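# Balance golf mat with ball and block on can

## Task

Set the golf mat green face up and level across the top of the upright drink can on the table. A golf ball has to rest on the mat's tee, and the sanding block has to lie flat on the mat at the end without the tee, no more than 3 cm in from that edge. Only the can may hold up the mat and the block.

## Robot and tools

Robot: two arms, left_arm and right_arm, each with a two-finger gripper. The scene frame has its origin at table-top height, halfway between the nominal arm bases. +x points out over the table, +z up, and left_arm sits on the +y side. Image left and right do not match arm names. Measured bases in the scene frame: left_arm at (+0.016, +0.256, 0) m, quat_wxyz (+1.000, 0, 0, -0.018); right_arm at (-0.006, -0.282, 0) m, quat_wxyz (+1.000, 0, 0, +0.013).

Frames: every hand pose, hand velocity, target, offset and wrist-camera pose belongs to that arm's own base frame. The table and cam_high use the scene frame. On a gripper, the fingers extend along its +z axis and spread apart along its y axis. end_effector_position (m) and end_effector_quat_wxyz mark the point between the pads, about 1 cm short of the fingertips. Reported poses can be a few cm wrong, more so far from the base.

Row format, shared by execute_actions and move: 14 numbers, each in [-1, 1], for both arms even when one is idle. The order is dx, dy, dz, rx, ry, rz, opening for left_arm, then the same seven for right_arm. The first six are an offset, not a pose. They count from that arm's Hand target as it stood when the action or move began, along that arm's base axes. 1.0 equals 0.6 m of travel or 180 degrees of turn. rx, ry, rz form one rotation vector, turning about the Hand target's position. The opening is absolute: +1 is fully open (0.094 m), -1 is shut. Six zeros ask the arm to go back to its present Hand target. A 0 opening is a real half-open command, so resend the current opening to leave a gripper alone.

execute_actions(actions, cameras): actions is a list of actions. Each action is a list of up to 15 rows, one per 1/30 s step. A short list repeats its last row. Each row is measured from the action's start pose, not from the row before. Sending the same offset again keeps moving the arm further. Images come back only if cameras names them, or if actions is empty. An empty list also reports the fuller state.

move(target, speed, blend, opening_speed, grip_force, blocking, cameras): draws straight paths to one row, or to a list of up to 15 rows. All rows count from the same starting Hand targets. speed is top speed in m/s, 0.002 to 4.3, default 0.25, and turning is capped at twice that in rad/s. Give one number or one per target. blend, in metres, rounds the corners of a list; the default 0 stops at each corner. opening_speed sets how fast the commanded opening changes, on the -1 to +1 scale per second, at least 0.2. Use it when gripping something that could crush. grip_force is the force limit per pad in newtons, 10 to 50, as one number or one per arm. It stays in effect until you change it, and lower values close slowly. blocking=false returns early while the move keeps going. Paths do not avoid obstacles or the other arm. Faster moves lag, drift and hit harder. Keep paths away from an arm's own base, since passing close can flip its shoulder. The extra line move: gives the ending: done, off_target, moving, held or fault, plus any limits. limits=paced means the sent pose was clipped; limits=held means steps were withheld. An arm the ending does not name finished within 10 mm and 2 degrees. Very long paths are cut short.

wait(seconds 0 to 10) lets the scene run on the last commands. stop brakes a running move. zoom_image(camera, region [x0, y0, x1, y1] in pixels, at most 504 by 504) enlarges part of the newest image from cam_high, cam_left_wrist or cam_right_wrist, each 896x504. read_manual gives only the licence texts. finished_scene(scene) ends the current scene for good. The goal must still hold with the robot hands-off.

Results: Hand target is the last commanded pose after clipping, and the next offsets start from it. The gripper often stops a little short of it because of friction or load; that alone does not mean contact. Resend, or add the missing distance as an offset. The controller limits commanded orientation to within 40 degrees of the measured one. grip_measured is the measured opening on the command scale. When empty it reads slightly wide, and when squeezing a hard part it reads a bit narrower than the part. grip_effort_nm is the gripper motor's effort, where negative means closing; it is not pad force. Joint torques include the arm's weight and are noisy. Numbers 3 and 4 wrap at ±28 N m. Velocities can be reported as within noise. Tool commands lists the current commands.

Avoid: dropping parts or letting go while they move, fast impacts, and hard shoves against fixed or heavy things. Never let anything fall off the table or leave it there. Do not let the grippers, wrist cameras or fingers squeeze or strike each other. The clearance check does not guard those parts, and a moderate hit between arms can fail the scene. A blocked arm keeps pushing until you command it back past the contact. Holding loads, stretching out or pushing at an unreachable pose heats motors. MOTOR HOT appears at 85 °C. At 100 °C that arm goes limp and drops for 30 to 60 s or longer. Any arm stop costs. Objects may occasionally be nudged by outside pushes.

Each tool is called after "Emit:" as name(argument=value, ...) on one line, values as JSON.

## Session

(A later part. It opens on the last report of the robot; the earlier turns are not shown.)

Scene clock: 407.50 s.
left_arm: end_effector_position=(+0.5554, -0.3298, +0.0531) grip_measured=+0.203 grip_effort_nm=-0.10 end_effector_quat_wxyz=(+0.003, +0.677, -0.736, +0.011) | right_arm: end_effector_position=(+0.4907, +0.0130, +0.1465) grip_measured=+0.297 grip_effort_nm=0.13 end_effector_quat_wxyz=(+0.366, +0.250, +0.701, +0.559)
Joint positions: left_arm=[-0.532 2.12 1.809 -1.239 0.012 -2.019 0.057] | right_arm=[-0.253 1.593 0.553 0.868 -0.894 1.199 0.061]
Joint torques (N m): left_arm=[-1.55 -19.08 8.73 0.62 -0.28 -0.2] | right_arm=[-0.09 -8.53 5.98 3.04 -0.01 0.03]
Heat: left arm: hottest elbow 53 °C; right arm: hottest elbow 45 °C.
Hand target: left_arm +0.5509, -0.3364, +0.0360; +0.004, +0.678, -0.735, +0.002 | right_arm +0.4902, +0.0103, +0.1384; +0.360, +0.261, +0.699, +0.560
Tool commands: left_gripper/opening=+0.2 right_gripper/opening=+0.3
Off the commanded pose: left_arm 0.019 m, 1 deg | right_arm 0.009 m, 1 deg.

Emit:
move(target=[[-0.022,0.0,-0.014,0,0,0,0.2,0,0,0,0,0,0,0.3],[-0.022,0.0,-0.014,0,0,0,-0.95,0,0,0,0,0,0,0.3]], speed=0.1, opening_speed=0.8, cameras=["cam_left_wrist"])

Scene clock: 412.63 s.
left_arm: end_effector_position=(+0.5456, -0.3305, +0.0418) grip_measured=-0.716 grip_effort_nm=-1.02 end_effector_quat_wxyz=(-0.001, +0.679, -0.734, +0.012) | right_arm: end_effector_position=(+0.4907, +0.0130, +0.1465) grip_measured=+0.297 grip_effort_nm=0.13 end_effector_quat_wxyz=(+0.366, +0.250, +0.701, +0.559)
Joint positions: left_arm=[-0.542 2.107 1.755 -1.195 0.006 -2.036 0.013] | right_arm=[-0.253 1.593 0.553 0.868 -0.894 1.199 0.061]
Joint torques (N m): left_arm=[-1.38 -18.9 8.05 0.58 0.03 -0.12] | right_arm=[-0.56 -8.18 5.93 2.95 0.02 0.04]
Heat: left arm: hottest elbow 53 °C; right arm: hottest elbow 45 °C.
Hand target: left_arm +0.5376, -0.3363, +0.0276; +0.004, +0.678, -0.735, +0.002 | right_arm +0.4902, +0.0103, +0.1384; +0.360, +0.261, +0.699, +0.560
Off the commanded pose: left_arm 0.017 m, 1 deg | right_arm 0.009 m, 1 deg.
move: off_target (left_arm); target 2's new opening was sent with left_arm's hand 0.020 m and 1 deg from that target
Images, in order (width x height): cam_left_wrist 896x504.

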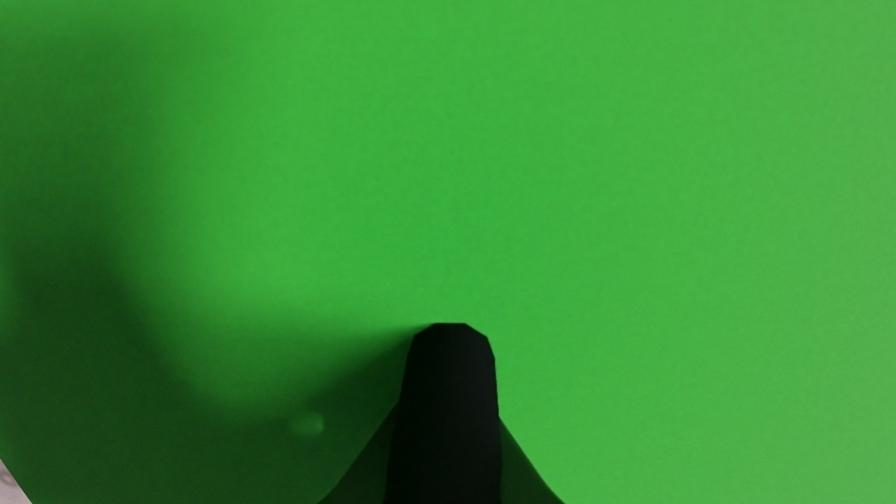

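Emit:
move(target=[0.03,0,0.2,0,0,0,-0.95,0,0,0,0,0,0,0.3], speed=0.12, cameras=["cam_high","cam_left_wrist","cam_right_wrist"])

Scene clock: 416.03 s.
left_arm: end_effector_position=(+0.5329, -0.3264, +0.0974) grip_measured=-0.717 grip_effort_nm=-1.03 end_effector_quat_wxyz=(+0.024, +0.679, -0.733, -0.041) | right_arm: end_effector_position=(+0.4907, +0.0130, +0.1465) grip_measured=+0.297 grip_effort_nm=0.13 end_effector_quat_wxyz=(+0.366, +0.250, +0.701, +0.559)
Joint positions: left_arm=[-0.542 2.106 1.903 -1.458 0.023 -2.036 0.013] | right_arm=[-0.253 1.593 0.553 0.868 -0.894 1.199 0.061]
Joint torques (N m): left_arm=[0.03 -23.18 15.82 -0.76 -0.74 -0.02] | right_arm=[-0.09 -8.47 5.9 2.97 -0.02 0.01]
Heat: left arm: hottest elbow 53 °C; right arm: hottest elbow 45 °C.
Hand target: left_arm +0.5557, -0.3364, +0.1478; +0.004, +0.678, -0.735, +0.002 | right_arm +0.4902, +0.0103, +0.1384; +0.360, +0.261, +0.699, +0.560
Off the commanded pose: left_arm 0.056 m, 5 deg | right_arm 0.009 m, 1 deg.
move: off_target (left_arm)

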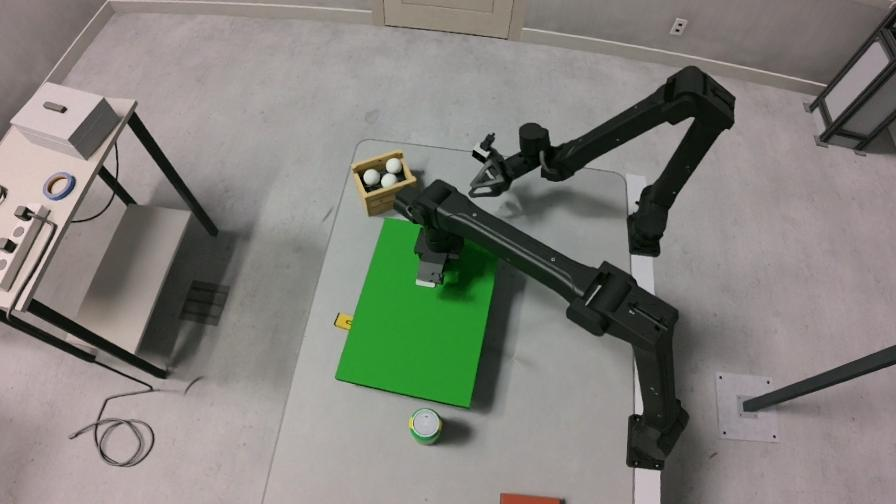

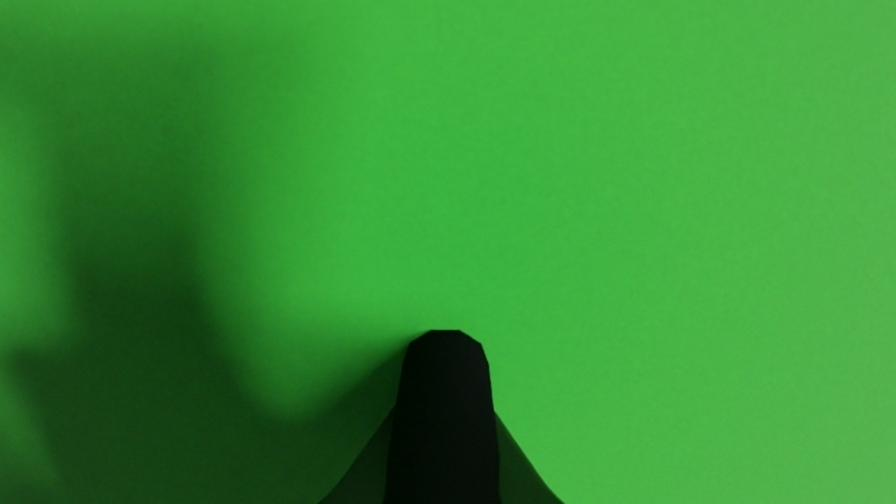

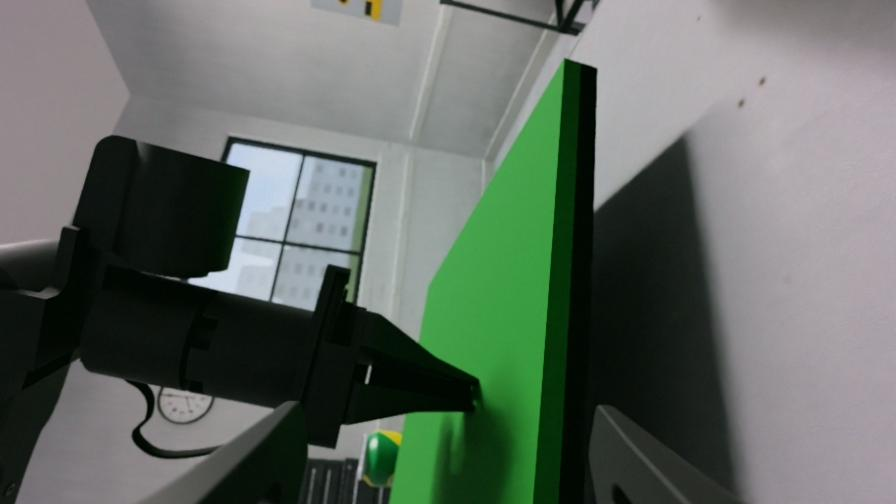

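Emit:
move(target=[0.0,0,0.16,-0.008,-0.035,0,-0.95,0,0,0,0,0,0,0.3], speed=0.12, cameras=["cam_high","cam_right_wrist"])

Scene clock: 421.53 s.
left_arm: end_effector_position=(+0.5403, -0.3245, +0.1843) grip_measured=-0.717 grip_effort_nm=-1.03 end_effector_quat_wxyz=(-0.003, +0.679, -0.734, -0.002) | right_arm: end_effector_position=(+0.4907, +0.0130, +0.1465) grip_measured=+0.297 grip_effort_nm=0.13 end_effector_quat_wxyz=(+0.366, +0.250, +0.701, +0.559)
Joint positions: left_arm=[-0.542 2.025 2.003 -1.551 -0.008 -2.036 0.013] | right_arm=[-0.253 1.593 0.553 0.868 -0.894 1.199 0.061]
Joint torques (N m): left_arm=[-1.32 -22.71 16.64 -0.29 -0.9 -0.11] | right_arm=[0.09 -8.23 6 2.86 0 0.06]
Heat: left arm: hottest elbow 54 °C; right arm: hottest elbow 45 °C.
Hand target: left_arm +0.5557, -0.3364, +0.2436; -0.028, +0.676, -0.734, +0.049 | right_arm +0.4902, +0.0103, +0.1384; +0.360, +0.261, +0.699, +0.560
Off the commanded pose: left_arm 0.063 m, 7 deg | right_arm 0.009 m, 1 deg.
move: off_target (left_arm)
Images, in order (width x height): cam_high 896x504, cam_right_wrist 896x504.

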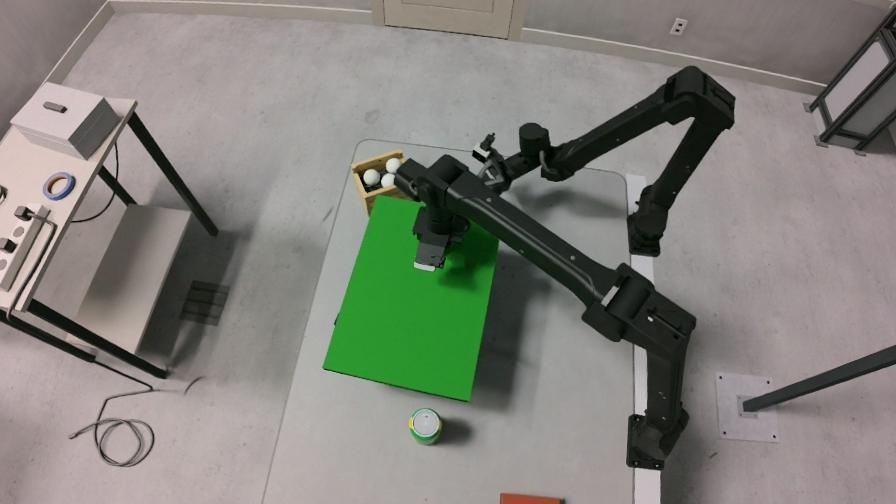

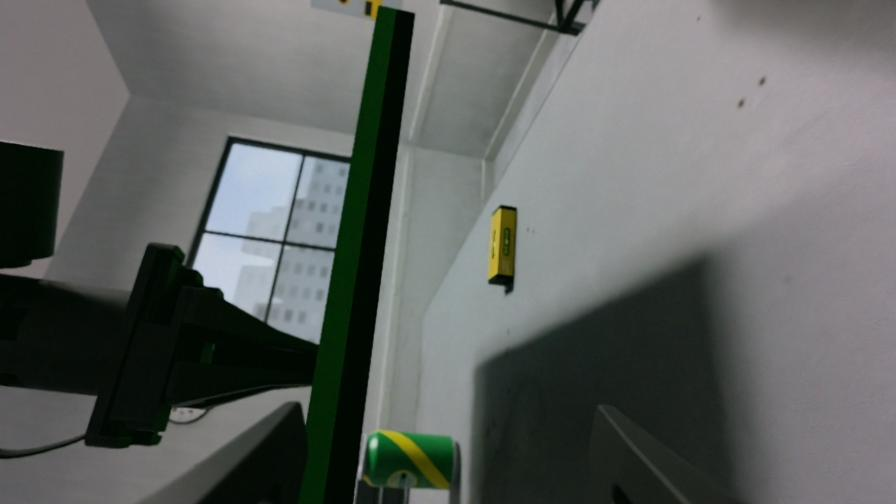

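Emit:
move(target=[[0,0,0.04,0,0,0,-0.95,0,0,0,0,0,0,0.3],[-0.108,0.435,0.04,0,0,0,-0.95,0,0,0,0,0,0,0.3]], speed=0.15, blend=[0.01,0], cameras=["cam_high","cam_right_wrist"])

Scene clock: 429.37 s.
left_arm: end_effector_position=(+0.4860, -0.0791, +0.2346) grip_measured=-0.717 grip_effort_nm=-1.03 end_effector_quat_wxyz=(+0.004, +0.682, -0.731, +0.019) | right_arm: end_effector_position=(+0.4907, +0.0130, +0.1465) grip_measured=+0.297 grip_effort_nm=0.13 end_effector_quat_wxyz=(+0.366, +0.250, +0.701, +0.559)
Joint positions: left_arm=[-0.15 1.612 1.549 -1.484 0.03 -1.652 0.013] | right_arm=[-0.253 1.593 0.553 0.868 -0.894 1.199 0.061]
Joint torques (N m): left_arm=[-0.44 -18.14 11.18 0.76 -0.7 0.07] | right_arm=[-0.09 -8.53 5.97 2.97 0 0.05]
Motor temperatures (°C): left_arm=[37 43 56 37 38 36 38] | right_arm=[39 42 45 39 38 38 38]
Heat: left arm: hottest elbow 56 °C; right arm: hottest elbow 45 °C.
Hand target: left_arm +0.4908, -0.0753, +0.2676; -0.028, +0.676, -0.735, +0.049 | right_arm +0.4902, +0.0103, +0.1384; +0.360, +0.261, +0.699, +0.560
Off the commanded pose: left_arm 0.034 m, 5 deg | right_arm 0.009 m, 1 deg.
move: off_target (left_arm)
Images, in order (width x height): cam_high 896x504, cam_right_wrist 896x504.

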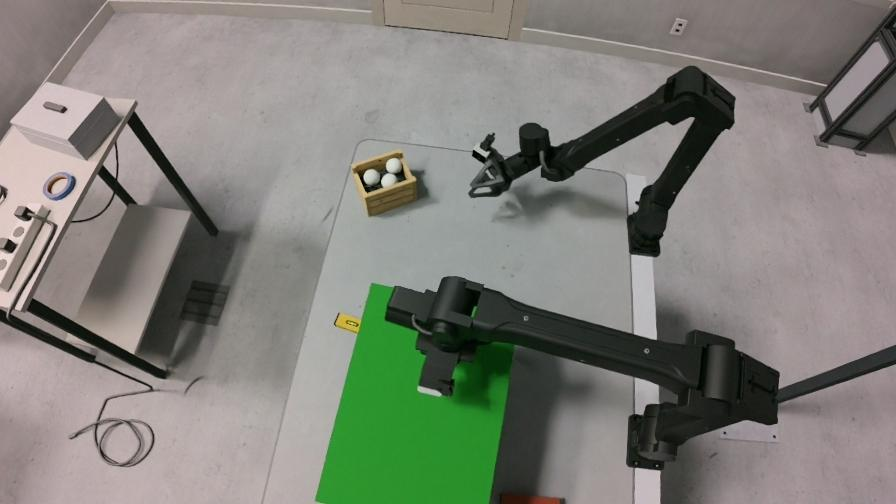

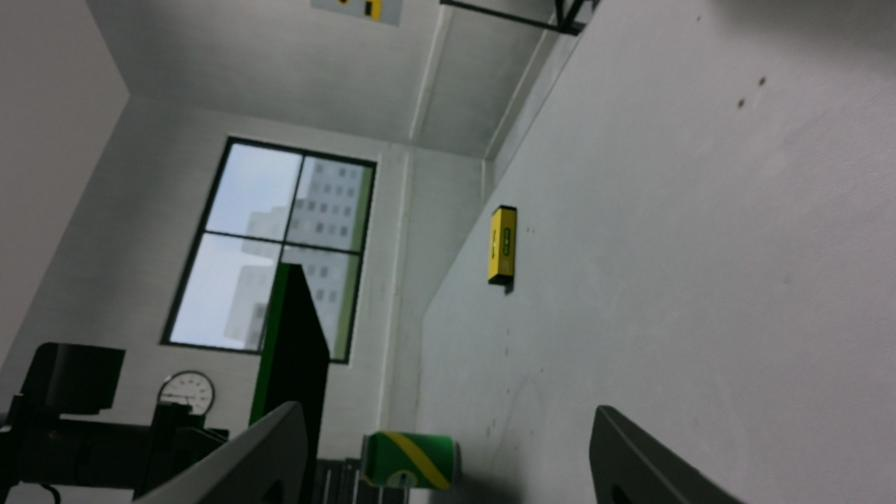

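Emit:
move(target=[-0.027,0.02,0.0,0.0105,0.007,0,-0.95,-0.05,0.12,0.05,0,0,0,0.3], speed=0.12, cameras=["cam_high","cam_right_wrist"])

Scene clock: 439.77 s.
left_arm: end_effector_position=(+0.4748, -0.0735, +0.2348) grip_measured=-0.717 grip_effort_nm=-1.03 end_effector_quat_wxyz=(-0.003, +0.678, -0.735, +0.010) | right_arm: end_effector_position=(+0.4629, +0.0780, +0.1691) grip_measured=+0.297 grip_effort_nm=0.13 end_effector_quat_wxyz=(+0.369, +0.256, +0.699, +0.557)
Joint positions: left_arm=[-0.15 1.583 1.516 -1.484 0.008 -1.64 0.013] | right_arm=[-0.074 1.434 0.457 0.835 -0.704 1.244 0.061]
Joint torques (N m): left_arm=[0.67 -17.2 11.38 -0.01 -0.98 0.09] | right_arm=[0.85 -8.23 6.41 1.96 0.06 0.03]
Motor temperatures (°C): left_arm=[37 43 56 37 38 36 39] | right_arm=[39 42 45 39 38 38 38]
Heat: left arm: hottest elbow 56 °C; right arm: hottest elbow 45 °C.
Hand target: left_arm +0.4747, -0.0633, +0.2677; -0.031, +0.676, -0.735, +0.029 | right_arm +0.4601, +0.0823, +0.1683; +0.360, +0.261, +0.699, +0.560
Off the commanded pose: left_arm 0.034 m, 4 deg | right_arm 0.005 m, 1 deg.
move: off_target (left_arm)
Images, in order (width x height): cam_high 896x504, cam_right_wrist 896x504.

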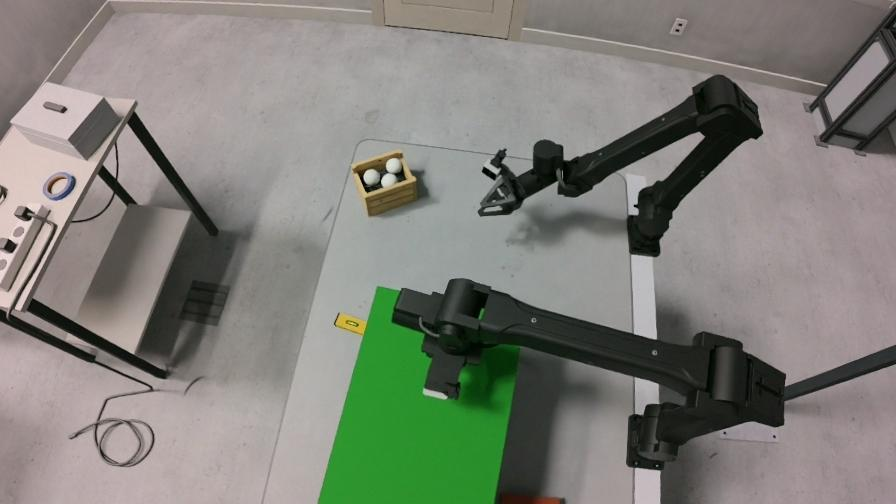

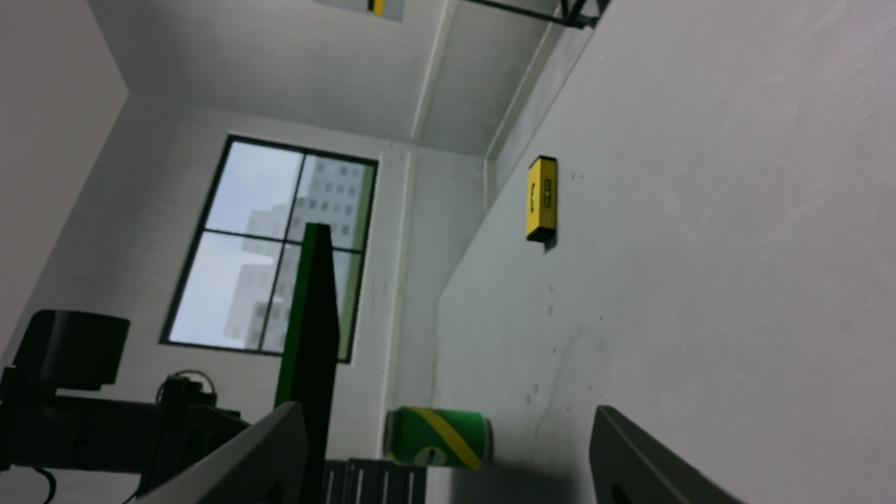

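Emit:
move(target=[0.0,0.018,-0.02,0.0,-0.003,0,-0.95,0.08,-0.16,-0.04,0,0,0.139,0.3], speed=0.15, cameras=["cam_right_wrist"])

Scene clock: 446.17 s.
left_arm: end_effector_position=(+0.4683, -0.0615, +0.2233) grip_measured=-0.717 grip_effort_nm=-1.02 end_effector_quat_wxyz=(+0.001, +0.678, -0.735, +0.005) | right_arm: end_effector_position=(+0.4970, -0.0059, +0.1346) grip_measured=+0.297 grip_effort_nm=0.13 end_effector_quat_wxyz=(+0.218, +0.115, +0.735, +0.632)
Joint positions: left_arm=[-0.127 1.573 1.474 -1.465 0.007 -1.616 0.013] | right_arm=[-0.364 1.719 0.842 0.162 -1.408 0.688 0.061]
Joint torques (N m): left_arm=[0.97 -16.79 11.25 0.75 -0.86 0.05] | right_arm=[-0.56 -12.34 10.09 1.36 -0.39 -0.22]
Motor temperatures (°C): left_arm=[37 43 56 37 38 36 39] | right_arm=[39 42 45 39 38 38 38]
Heat: left arm: hottest elbow 56 °C; right arm: hottest elbow 45 °C.
Hand target: left_arm +0.4746, -0.0527, +0.2557; -0.034, +0.676, -0.735, +0.032 | right_arm +0.5082, -0.0138, +0.1443; +0.230, +0.103, +0.739, +0.625
Off the commanded pose: left_arm 0.034 m, 5 deg | right_arm 0.017 m, 2 deg.
move: off_target (left_arm, right_arm)
Images, in order (width x height): cam_right_wrist 896x504.

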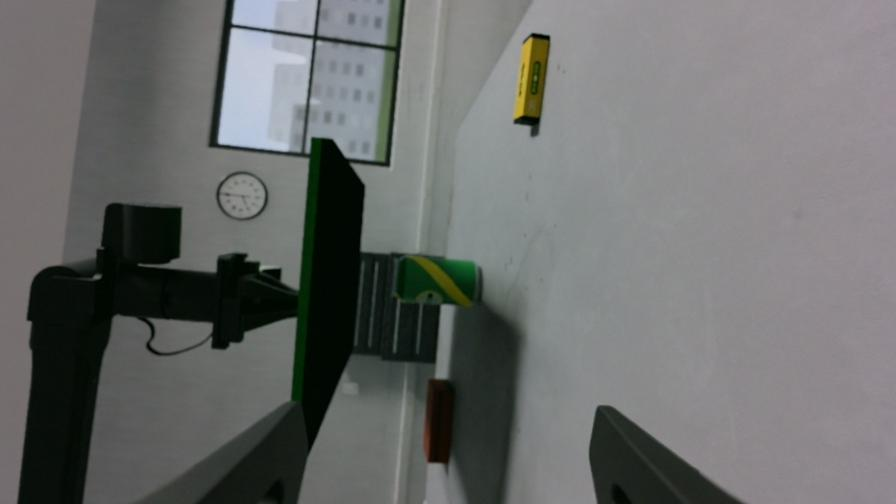

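Emit:
move(target=[0.015,-0.005,-0.07,0.01,0.0,0,-0.95,0.0,0,0.0,0,0,0,0.3], speed=0.1, cameras=["cam_right_wrist"])

Scene clock: 465.07 s.
left_arm: end_effector_position=(+0.4732, -0.0570, +0.1931) grip_measured=-0.717 grip_effort_nm=-1.03 end_effector_quat_wxyz=(-0.017, +0.678, -0.735, +0.003) | right_arm: end_effector_position=(+0.4970, -0.0059, +0.1346) grip_measured=+0.297 grip_effort_nm=0.13 end_effector_quat_wxyz=(+0.218, +0.115, +0.735, +0.632)
Joint positions: left_arm=[-0.127 1.583 1.405 -1.367 -0.022 -1.616 0.013] | right_arm=[-0.364 1.719 0.842 0.162 -1.408 0.687 0.061]
Joint torques (N m): left_arm=[-0.38 -14.33 11.29 0.85 -0.95 -0.04] | right_arm=[0.09 -12.51 9.81 1.48 -0.37 -0.2]
Heat: left arm: hottest elbow 54 °C; right arm: hottest elbow 47 °C.
Hand target: left_arm +0.4837, -0.0556, +0.2137; -0.045, +0.675, -0.736, +0.021 | right_arm +0.5076, -0.0136, +0.1445; +0.234, +0.105, +0.736, +0.627 (not the last commanded pose)
Off the commanded pose: left_arm 0.023 m, 4 deg | right_arm 0.017 m, 2 deg.
move: off_target (left_arm, right_arm)
Images, in order (width x height): cam_right_wrist 896x504.

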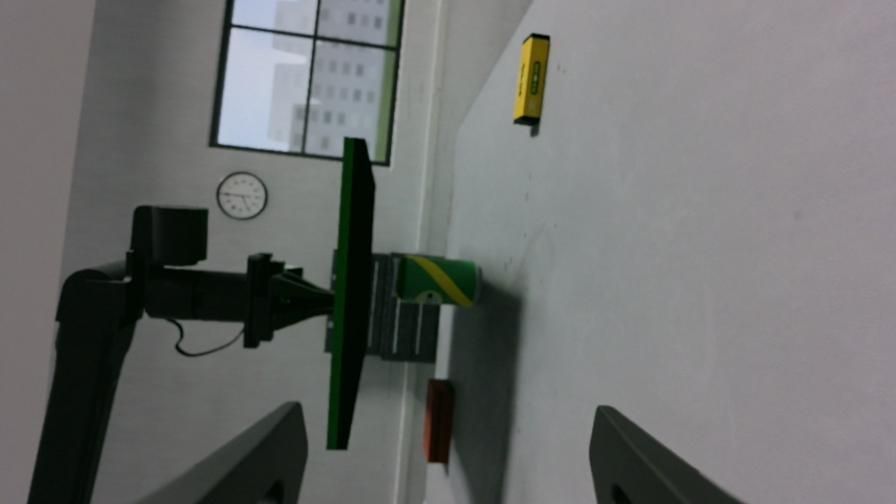

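Emit:
move(target=[0.002,-0.016,-0.042,0.003,0.0,0,-0.95,0.0,0,0.0,0,0,0,0.3], speed=0.06, cameras=["cam_right_wrist"])

Scene clock: 469.90 s.
left_arm: end_effector_position=(+0.4739, -0.0620, +0.1672) grip_measured=-0.717 grip_effort_nm=-1.02 end_effector_quat_wxyz=(+0.020, -0.674, +0.738, +0.001) | right_arm: end_effector_position=(+0.4970, -0.0059, +0.1346) grip_measured=+0.297 grip_effort_nm=0.13 end_effector_quat_wxyz=(+0.218, +0.115, +0.735, +0.632)
Joint positions: left_arm=[-0.141 1.602 1.359 -1.304 -0.032 -1.62 0.013] | right_arm=[-0.364 1.719 0.842 0.162 -1.408 0.687 0.061]
Joint torques (N m): left_arm=[-1.32 -15.5 11.11 0.85 -1.07 -0.18] | right_arm=[-0.26 -12.57 9.92 1.46 -0.39 -0.2]
Heat: left arm: hottest elbow 54 °C; right arm: hottest elbow 48 °C.
Hand target: left_arm +0.4848, -0.0652, +0.1884; +0.048, -0.675, +0.736, -0.017 | right_arm +0.5076, -0.0136, +0.1445; +0.234, +0.105, +0.736, +0.627
Off the commanded pose: left_arm 0.024 m, 4 deg | right_arm 0.017 m, 2 deg.
move: off_target (left_arm, right_arm)
Images, in order (width x height): cam_right_wrist 896x504.

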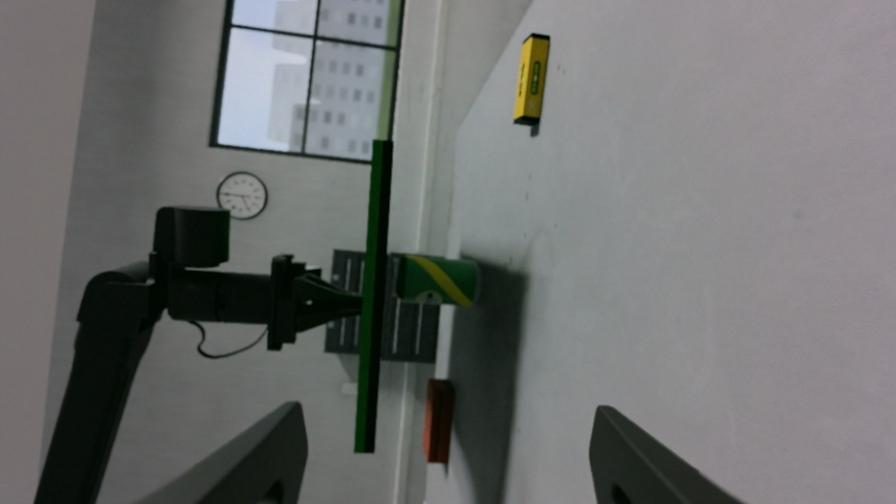

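Emit:
move(target=[0.002,-0.006,-0.028,0.0,0.0,0,-0.95,0.0,0,0.0,0,0,0,0.3], speed=0.04, cameras=["cam_right_wrist"])

Emit:
zoom_image(camera="cam_right_wrist", region=[300, 120, 500, 480])

Scene clock: 473.07 s.
left_arm: end_effector_position=(+0.4753, -0.0640, +0.1533) grip_measured=-0.718 grip_effort_nm=-1.03 end_effector_quat_wxyz=(+0.022, -0.675, +0.737, +0.000) | right_arm: end_effector_position=(+0.4970, -0.0059, +0.1346) grip_measured=+0.297 grip_effort_nm=0.13 end_effector_quat_wxyz=(+0.218, +0.115, +0.735, +0.632)
Joint positions: left_arm=[-0.146 1.612 1.333 -1.264 -0.035 -1.628 0.013] | right_arm=[-0.364 1.719 0.842 0.162 -1.408 0.687 0.061]
Joint torques (N m): left_arm=[-1.38 -14.86 10.78 0.87 -0.91 -0.2] | right_arm=[-0.26 -12.63 9.92 1.51 -0.39 -0.2]
Motor temperatures (°C): left_arm=[37 42 55 37 39 36 39] | right_arm=[39 42 48 39 38 38 38]
Heat: left arm: hottest elbow 55 °C; right arm: hottest elbow 48 °C.
Hand target: left_arm +0.4860, -0.0688, +0.1716; +0.048, -0.675, +0.736, -0.017 | right_arm +0.5076, -0.0136, +0.1445; +0.234, +0.105, +0.736, +0.627
Off the commanded pose: left_arm 0.022 m, 4 deg | right_arm 0.017 m, 2 deg.
move: off_target (left_arm, right_arm)
Images, in order (width x height): cam_right_wrist 896x504.

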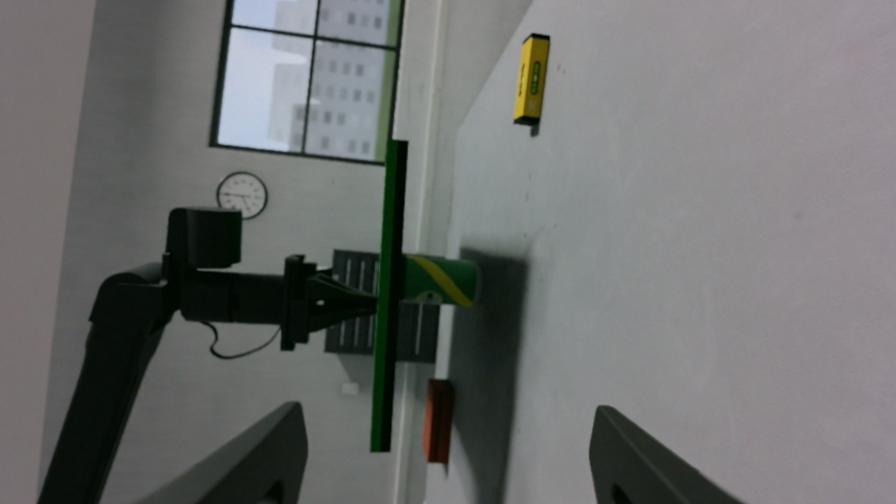

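Scaled by 1.400 from the camera's 896x504 image, which has a finer 1280x720 frame.

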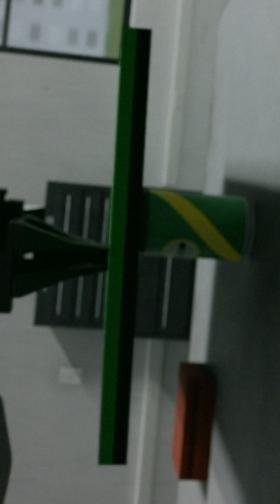

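Emit:
move(target=[0.001,-0.006,-0.02,0.0,0.0,0,-0.95,0.0,0,-0.06,0,0,0,0.3], speed=0.05, cameras=["cam_right_wrist"])

Emit:
zoom_image(camera="cam_right_wrist", region=[300, 120, 500, 480])

Scene clock: 478.97 s.
left_arm: end_effector_position=(+0.4772, -0.0657, +0.1501) grip_measured=-0.719 grip_effort_nm=-1.03 end_effector_quat_wxyz=(-0.029, +0.679, -0.734, +0.003) | right_arm: end_effector_position=(+0.5010, -0.0074, +0.1125) grip_measured=+0.297 grip_effort_nm=0.13 end_effector_quat_wxyz=(+0.225, +0.107, +0.736, +0.630)
Joint positions: left_arm=[-0.151 1.612 1.324 -1.242 -0.043 -1.643 0.013] | right_arm=[-0.364 1.78 0.842 0.232 -1.408 0.674 0.061]
Joint torques (N m): left_arm=[-1.08 -14.15 10.03 1.33 -0.65 -0.12] | right_arm=[-0.38 -11.34 8.13 2.35 -0.4 -0.14]
Heat: left arm: hottest elbow 54 °C; right arm: hottest elbow 48 °C.
Hand target: left_arm +0.4866, -0.0724, +0.1596; -0.048, +0.675, -0.736, +0.017 | right_arm +0.5076, -0.0136, +0.1085; +0.234, +0.105, +0.736, +0.627
Off the commanded pose: left_arm 0.015 m, 3 deg | right_arm 0.010 m, 1 deg.
move: off_target (left_arm)
Images, in order (width x height): cam_right_wrist 896x504.

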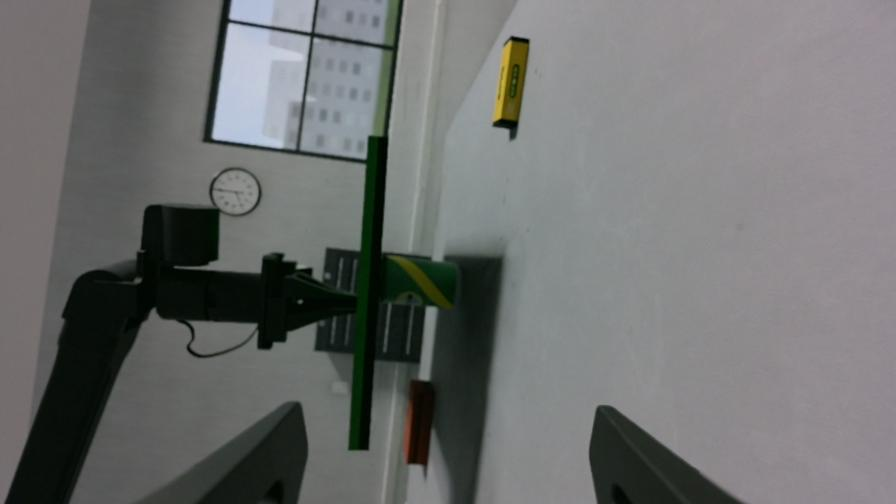

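Scaled by 1.400 from the camera's 896x504 image, which has a finer 1280x720 frame.

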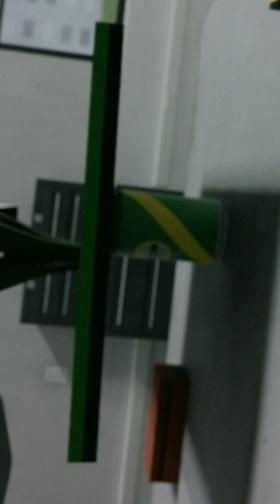

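Emit:
move(target=[0,0,0,0,0,0,-0.95,0.0,0.5,0.03,0,0,0,0.3], speed=0.2, cameras=["cam_right_wrist"])

Scene clock: 485.07 s.
left_arm: end_effector_position=(+0.4772, -0.0657, +0.1501) grip_measured=-0.719 grip_effort_nm=-1.02 end_effector_quat_wxyz=(-0.029, +0.679, -0.734, +0.003) | right_arm: end_effector_position=(+0.4967, +0.2819, +0.1239) grip_measured=+0.297 grip_effort_nm=0.13 end_effector_quat_wxyz=(+0.231, +0.106, +0.741, +0.621)
Joint positions: left_arm=[-0.151 1.612 1.324 -1.242 -0.043 -1.643 0.013] | right_arm=[0.305 1.781 0.743 0.869 -0.762 1.24 0.061]
Joint torques (N m): left_arm=[-2.14 -13.92 10.3 1.25 -0.63 -0.12] | right_arm=[0.26 -11.16 9.11 3.03 0.02 0.05]
Heat: left arm: hottest elbow 54 °C; right arm: hottest elbow 48 °C.
Hand target: left_arm +0.4866, -0.0724, +0.1596; -0.048, +0.675, -0.736, +0.017 | right_arm +0.5075, +0.2865, +0.1265; +0.234, +0.105, +0.736, +0.627
Off the commanded pose: left_arm 0.015 m, 3 deg | right_arm 0.012 m, 1 deg.
move: off_target (left_arm, right_arm)
Images, in order (width x height): cam_right_wrist 896x504.

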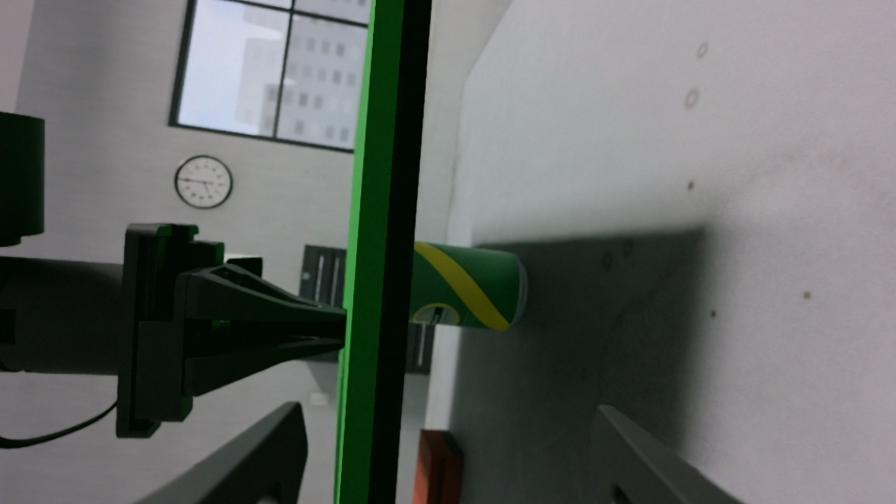

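Emit:
move(target=[[0,0,0,0,0,0,-0.95,0.01,0.03,0.038,0,0,0,0.3],[0,0,0,0,0,0,-0.95,0.02,0.108,0.038,0,0,0,0.3]], speed=0.1, cameras=["cam_right_wrist"])

Scene clock: 490.23 s.
left_arm: end_effector_position=(+0.4772, -0.0657, +0.1501) grip_measured=-0.719 grip_effort_nm=-1.03 end_effector_quat_wxyz=(-0.029, +0.679, -0.734, +0.003) | right_arm: end_effector_position=(+0.5104, +0.3434, +0.1502) grip_measured=+0.297 grip_effort_nm=0.13 end_effector_quat_wxyz=(+0.239, +0.101, +0.737, +0.625)
Joint positions: left_arm=[-0.151 1.612 1.324 -1.242 -0.043 -1.643 0.013] | right_arm=[0.423 1.784 0.847 0.805 -0.641 1.263 0.061]
Joint torques (N m): left_arm=[-1.55 -14.15 10.19 1.05 -0.67 -0.11] | right_arm=[0.5 -11.99 10.32 1.94 0.05 0.02]
Motor temperatures (°C): left_arm=[37 42 55 37 38 36 39] | right_arm=[39 42 48 39 38 38 38]
Heat: left arm: hottest elbow 55 °C; right arm: hottest elbow 48 °C.
Hand target: left_arm +0.4866, -0.0724, +0.1596; -0.048, +0.675, -0.736, +0.017 | right_arm +0.5196, +0.3512, +0.1493; +0.234, +0.105, +0.736, +0.627
Off the commanded pose: left_arm 0.015 m, 3 deg | right_arm 0.012 m, 1 deg.
move: off_target (left_arm, right_arm)
Images, in order (width x height): cam_right_wrist 896x504.

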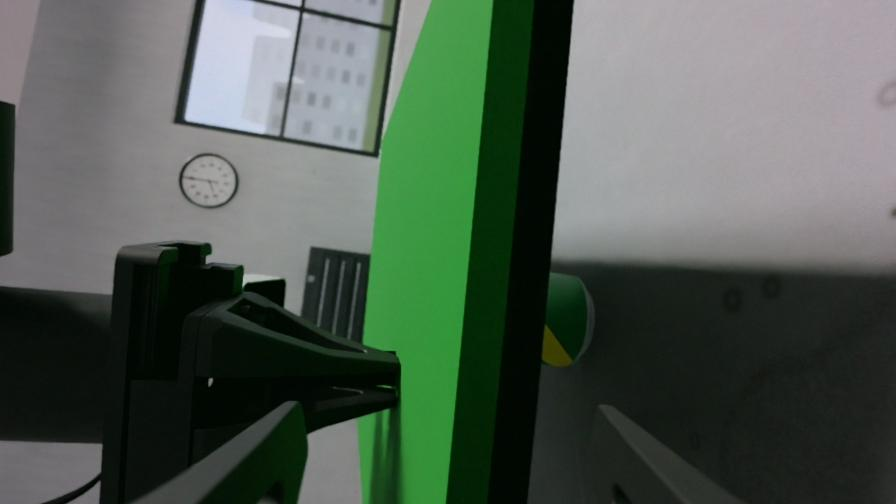

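Emit:
move(target=[[0,0,0,0,0,0,-0.95,0.0,0.0,-0.018,0,0,0,0.3],[0,0,0,0,0,0,-0.95,0.0,0.058,-0.018,0,0,0,0.3]], speed=0.1, cameras=["cam_right_wrist"])

Scene clock: 494.30 s.
left_arm: end_effector_position=(+0.4772, -0.0657, +0.1501) grip_measured=-0.719 grip_effort_nm=-1.03 end_effector_quat_wxyz=(-0.029, +0.679, -0.734, +0.003) | right_arm: end_effector_position=(+0.5098, +0.3785, +0.1382) grip_measured=+0.297 grip_effort_nm=0.13 end_effector_quat_wxyz=(+0.235, +0.103, +0.740, +0.622)
Joint positions: left_arm=[-0.151 1.612 1.324 -1.242 -0.043 -1.643 0.013] | right_arm=[0.489 1.836 0.89 0.808 -0.578 1.272 0.061]
Joint torques (N m): left_arm=[-1.73 -13.92 10.13 1.22 -0.65 -0.11] | right_arm=[0.73 -12.45 10.28 2.59 0.04 0.03]
Motor temperatures (°C): left_arm=[37 42 55 37 38 36 39] | right_arm=[39 42 48 39 38 38 38]
Heat: left arm: hottest elbow 55 °C; right arm: hottest elbow 48 °C.
Hand target: left_arm +0.4866, -0.0724, +0.1596; -0.048, +0.675, -0.736, +0.017 | right_arm +0.5197, +0.3860, +0.1385; +0.234, +0.105, +0.736, +0.627
Off the commanded pose: left_arm 0.015 m, 3 deg | right_arm 0.012 m, 1 deg.
move: off_target (left_arm, right_arm)
Images, in order (width x height): cam_right_wrist 896x504.

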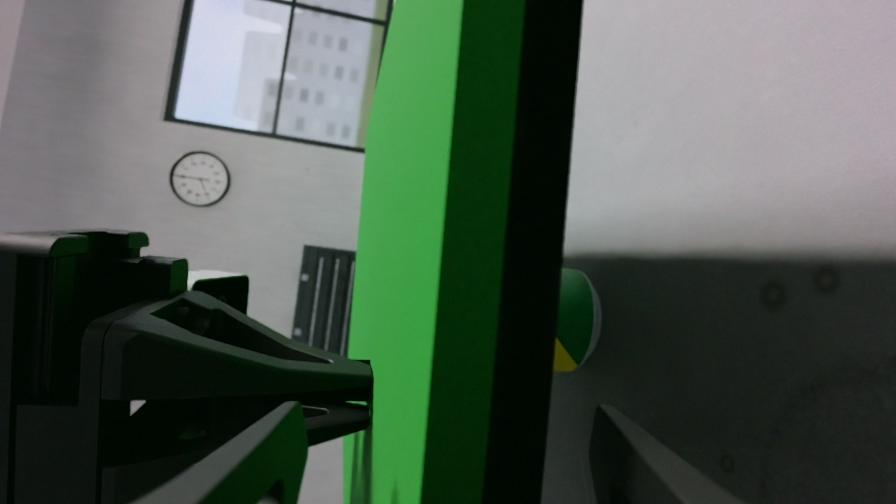

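Emit:
move(target=[[0,0,0,0,0,0,-0.95,0.0,0.018,-0.012,0,0,0,0.3],[0,0,0,0,0,0,-0.95,0.0,0.018,-0.012,0,0,0,-0.2]], speed=0.1, opening_speed=0.6, cameras=["cam_right_wrist"])

Scene clock: 499.03 s.
left_arm: end_effector_position=(+0.4776, -0.0659, +0.1500) grip_measured=-0.719 grip_effort_nm=-1.03 end_effector_quat_wxyz=(-0.030, +0.679, -0.734, +0.003) | right_arm: end_effector_position=(+0.5133, +0.3862, +0.1301) grip_measured=-0.197 grip_effort_nm=-0.15 end_effector_quat_wxyz=(+0.235, +0.107, +0.741, +0.620)
Joint positions: left_arm=[-0.152 1.612 1.324 -1.24 -0.043 -1.644 0.013] | right_arm=[0.502 1.862 0.907 0.812 -0.559 1.276 0.038]
Joint torques (N m): left_arm=[-1.67 -14.27 10.1 1.11 -0.68 -0.11] | right_arm=[1.03 -12.98 9.89 2.91 0.05 0.03]
Motor temperatures (°C): left_arm=[37 42 55 37 38 36 39] | right_arm=[39 42 48 39 38 38 38]
Heat: left arm: hottest elbow 55 °C; right arm: hottest elbow 48 °C.
Hand target: left_arm +0.4867, -0.0723, +0.1597; -0.048, +0.675, -0.736, +0.017 | right_arm +0.5197, +0.3968, +0.1314; +0.234, +0.105, +0.736, +0.627
Off the commanded pose: left_arm 0.015 m, 3 deg | right_arm 0.012 m, 1 deg.
move: off_target (left_arm, right_arm); target 2's new opening was sent with right_arm's hand 0.014 m and 1 deg from that target
Images, in order (width x height): cam_right_wrist 896x504.

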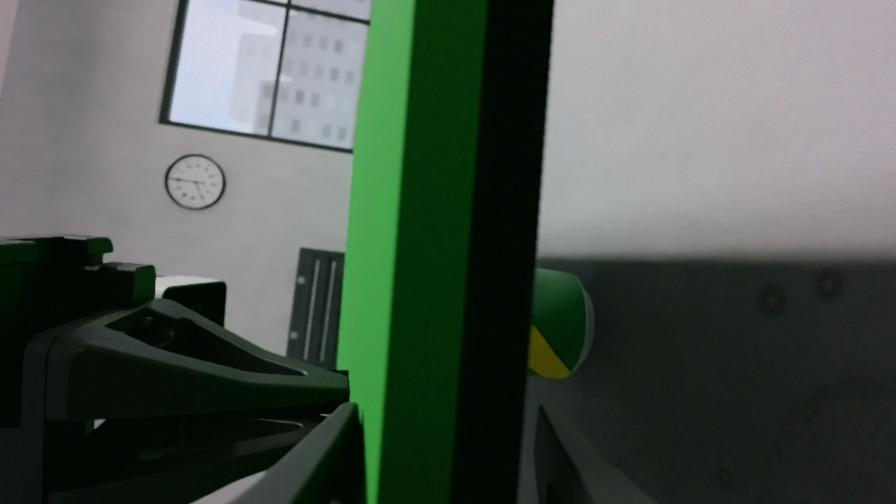

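Emit:
move(target=[[0,0,0,0,0,0,-0.95,0.0,0,0,0,0,0,-0.9],[0,0,0,0,0,0,-0.3,0.0,0,0,0,0,0,-0.9]], speed=0.1, opening_speed=0.7, cameras=["cam_right_wrist"])

Scene clock: 503.53 s.
left_arm: end_effector_position=(+0.4794, -0.0652, +0.1523) grip_measured=-0.303 grip_effort_nm=0.11 end_effector_quat_wxyz=(-0.038, +0.679, -0.733, +0.006) | right_arm: end_effector_position=(+0.5157, +0.3887, +0.1380) grip_measured=-0.552 grip_effort_nm=-1.04 end_effector_quat_wxyz=(+0.229, +0.113, +0.733, +0.631)
Joint positions: left_arm=[-0.153 1.606 1.322 -1.23 -0.052 -1.647 0.033] | right_arm=[0.502 1.862 0.917 0.828 -0.564 1.313 0.021]
Joint torques (N m): left_arm=[-1.49 -13.68 10.4 0.73 -0.29 -0.11] | right_arm=[0.91 -13.04 9.16 2.32 0.23 -0.28]
Heat: left arm: hottest elbow 54 °C; right arm: hottest elbow 48 °C.
Hand target: left_arm +0.4866, -0.0723, +0.1597; -0.048, +0.675, -0.736, +0.017 | right_arm +0.5196, +0.3969, +0.1315; +0.234, +0.105, +0.736, +0.627
Off the commanded pose: left_arm 0.013 m, 2 deg | right_arm 0.011 m, 1 deg.
move: off_target (left_arm, right_arm); target 2's new opening was sent with left_arm's hand 0.015 m and 2 deg from that target
Images, in order (width x height): cam_right_wrist 896x504.

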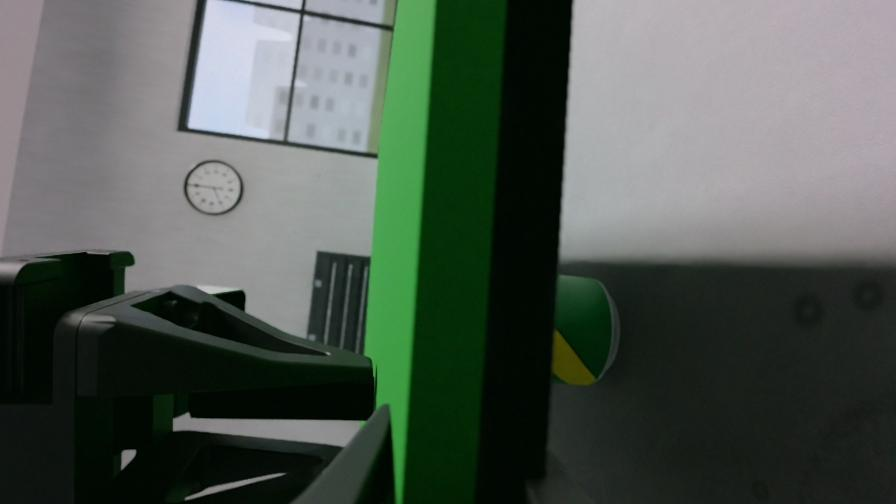

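Emit:
move(target=[[0,0,0.17,0,0,0,0.3,0,0,0,0,0,0,-0.9],[-0.372,0.43,0.17,0.012,0.034,-0.472,1.0,0,0,0,0,0,0,-0.9],[-0.372,0.445,-0.09,0.012,0.034,-0.472,1.0,0,0,0,0,0,0,-0.9]], speed=[0.12,0.35,0.25], blend=[0,0.03,0], cameras=["all"])

Scene clock: 514.80 s.
left_arm: end_effector_position=(+0.2648, +0.1907, +0.1105) grip_measured=+0.998 grip_effort_nm=0.11 end_effector_quat_wxyz=(+0.000, -0.001, +1.000, +0.002) | right_arm: end_effector_position=(+0.5157, +0.3887, +0.1380) grip_measured=-0.552 grip_effort_nm=-1.04 end_effector_quat_wxyz=(+0.229, +0.114, +0.733, +0.631)
Joint positions: left_arm=[0.624 1.274 0.859 -1.153 -0.003 0.621 0.094] | right_arm=[0.502 1.862 0.917 0.828 -0.564 1.314 0.021]
Joint torques (N m): left_arm=[1.08 -6.53 8.49 0.54 0.12 0.03] | right_arm=[0.85 -12.98 9.09 2.35 0.24 -0.29]
Heat: left arm: hottest elbow 54 °C; right arm: hottest elbow 47 °C.
Hand target: left_arm +0.2636, +0.1947, +0.1056; +0.000, +0.000, +1.000, +0.000 | right_arm +0.5196, +0.3969, +0.1315; +0.234, +0.105, +0.736, +0.627
Off the commanded pose: left_arm 0.006 m, 0 deg | right_arm 0.011 m, 1 deg.
move: off_target (right_arm); blend cut to 0 m at target 2

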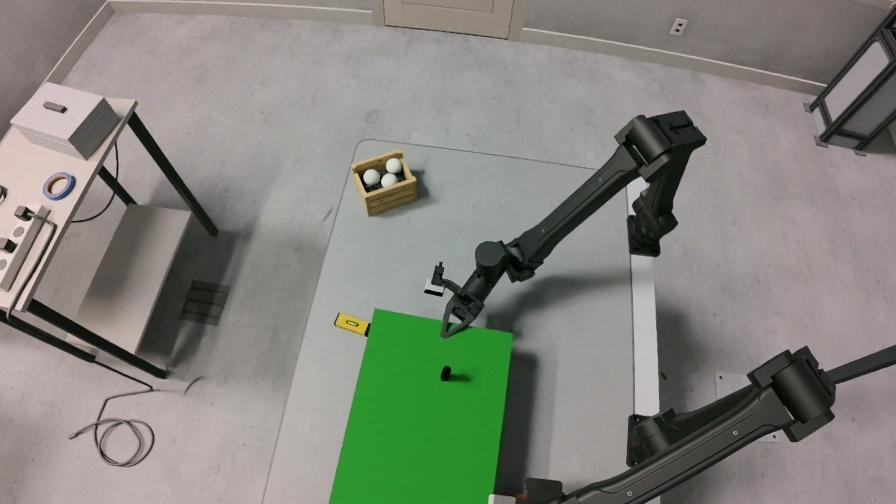

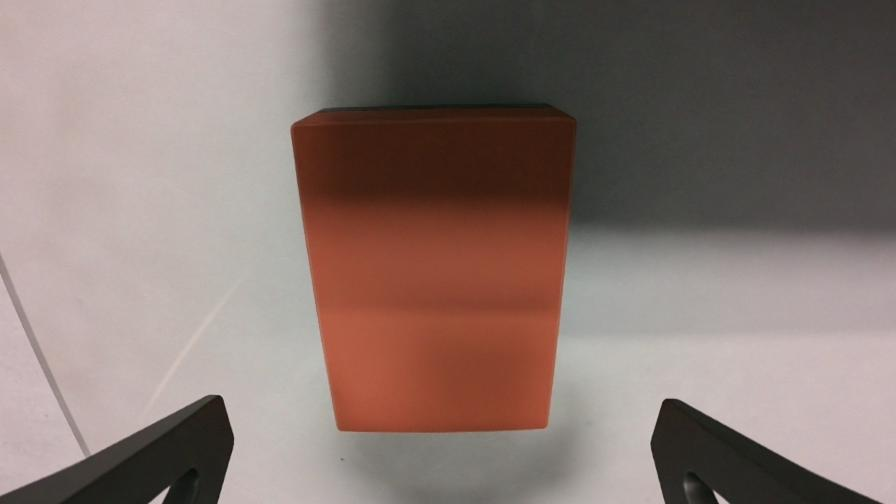

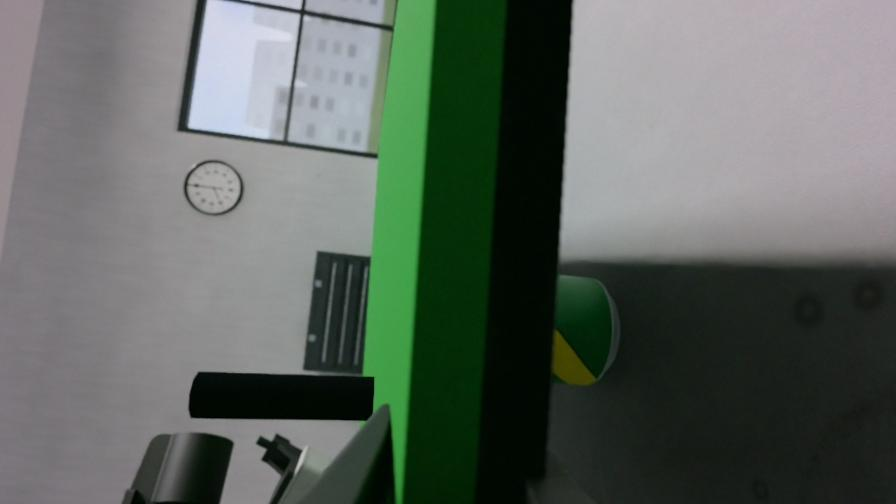

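Emit:
move(target=[-0.008,0,-0.11,0,0,0,1.0,0.0,0,0,0,0,0,-0.9], speed=0.2, cameras=["cam_left_wrist"])

Scene clock: 518.53 s.
left_arm: end_effector_position=(+0.2590, +0.1913, +0.0454) grip_measured=+0.998 grip_effort_nm=0.11 end_effector_quat_wxyz=(-0.001, -0.001, +1.000, +0.001) | right_arm: end_effector_position=(+0.5162, +0.3887, +0.1389) grip_measured=-0.556 grip_effort_nm=-1.04 end_effector_quat_wxyz=(+0.230, +0.113, +0.732, +0.632)
Joint positions: left_arm=[0.636 1.366 0.746 -0.952 -0.003 0.635 0.094] | right_arm=[0.502 1.862 0.918 0.83 -0.563 1.315 0.021]
Joint torques (N m): left_arm=[0.32 -6.24 7.5 1.11 0.09 -0.01] | right_arm=[1.26 -13.04 9.11 2.1 0.22 -0.27]
Heat: left arm: hottest elbow 54 °C; right arm: hottest elbow 47 °C.
Hand target: left_arm +0.2587, +0.1948, +0.0396; +0.000, -0.001, +1.000, +0.000 | right_arm +0.5196, +0.3969, +0.1314; +0.234, +0.105, +0.736, +0.627
Off the commanded pose: left_arm 0.007 m, 0 deg | right_arm 0.012 m, 1 deg.
move: off_target (right_arm)
Images, in order (width x height): cam_left_wrist 896x504.

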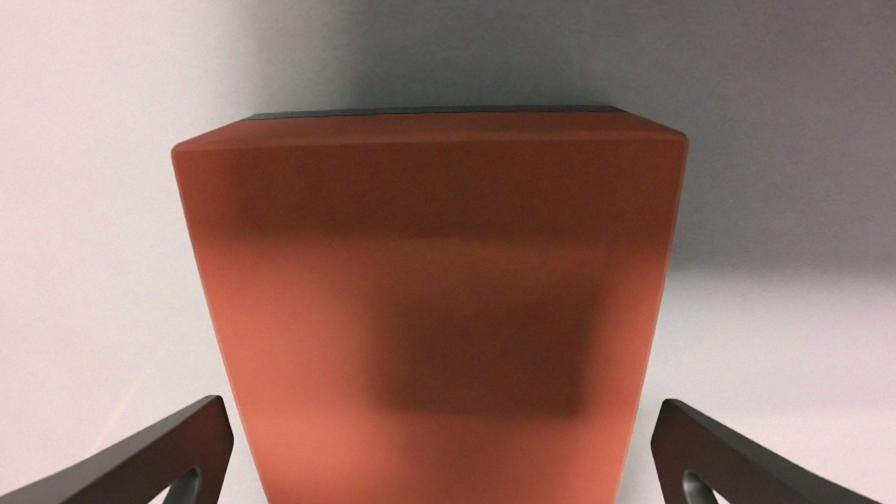

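Emit:
move(target=[[0,0,-0.032,0,0,0,1.0,0,0,0,0,0,0,-0.9],[0,0,-0.032,0,0,0,0.3,0,0,0,0,0,0,-0.9],[0,0,0.28,0,0,0,0.3,0,0,0,0,0,0,-0.9]], grip_force=[30,50], speed=[0.2,0.2,0.3], opening_speed=0.6)

Scene clock: 524.17 s.
left_arm: end_effector_position=(+0.2450, +0.1807, +0.1821) grip_measured=+0.833 grip_effort_nm=-0.66 end_effector_quat_wxyz=(-0.022, -0.001, +1.000, -0.017) | right_arm: end_effector_position=(+0.5167, +0.3888, +0.1402) grip_measured=-0.562 grip_effort_nm=-1.04 end_effector_quat_wxyz=(+0.231, +0.113, +0.730, +0.633)
Joint positions: left_arm=[0.637 1.19 0.986 -1.422 0 0.636 0.086] | right_arm=[0.502 1.862 0.919 0.834 -0.562 1.316 0.021]
Joint torques (N m): left_arm=[-0.03 -6.83 14.67 -0.2 -0.05 0.01] | right_arm=[1.03 -12.86 8.95 1.95 0.17 -0.35]
Heat: left arm: hottest elbow 54 °C; right arm: hottest elbow 47 °C.
Hand target: left_arm +0.2586, +0.1947, +0.2076; +0.000, +0.000, +1.000, +0.000 | right_arm +0.5196, +0.3969, +0.1313; +0.234, +0.105, +0.736, +0.627
Off the commanded pose: left_arm 0.032 m, 3 deg | right_arm 0.012 m, 1 deg.
grip_force (N): 30, 50
move: off_target (left_arm, right_arm)


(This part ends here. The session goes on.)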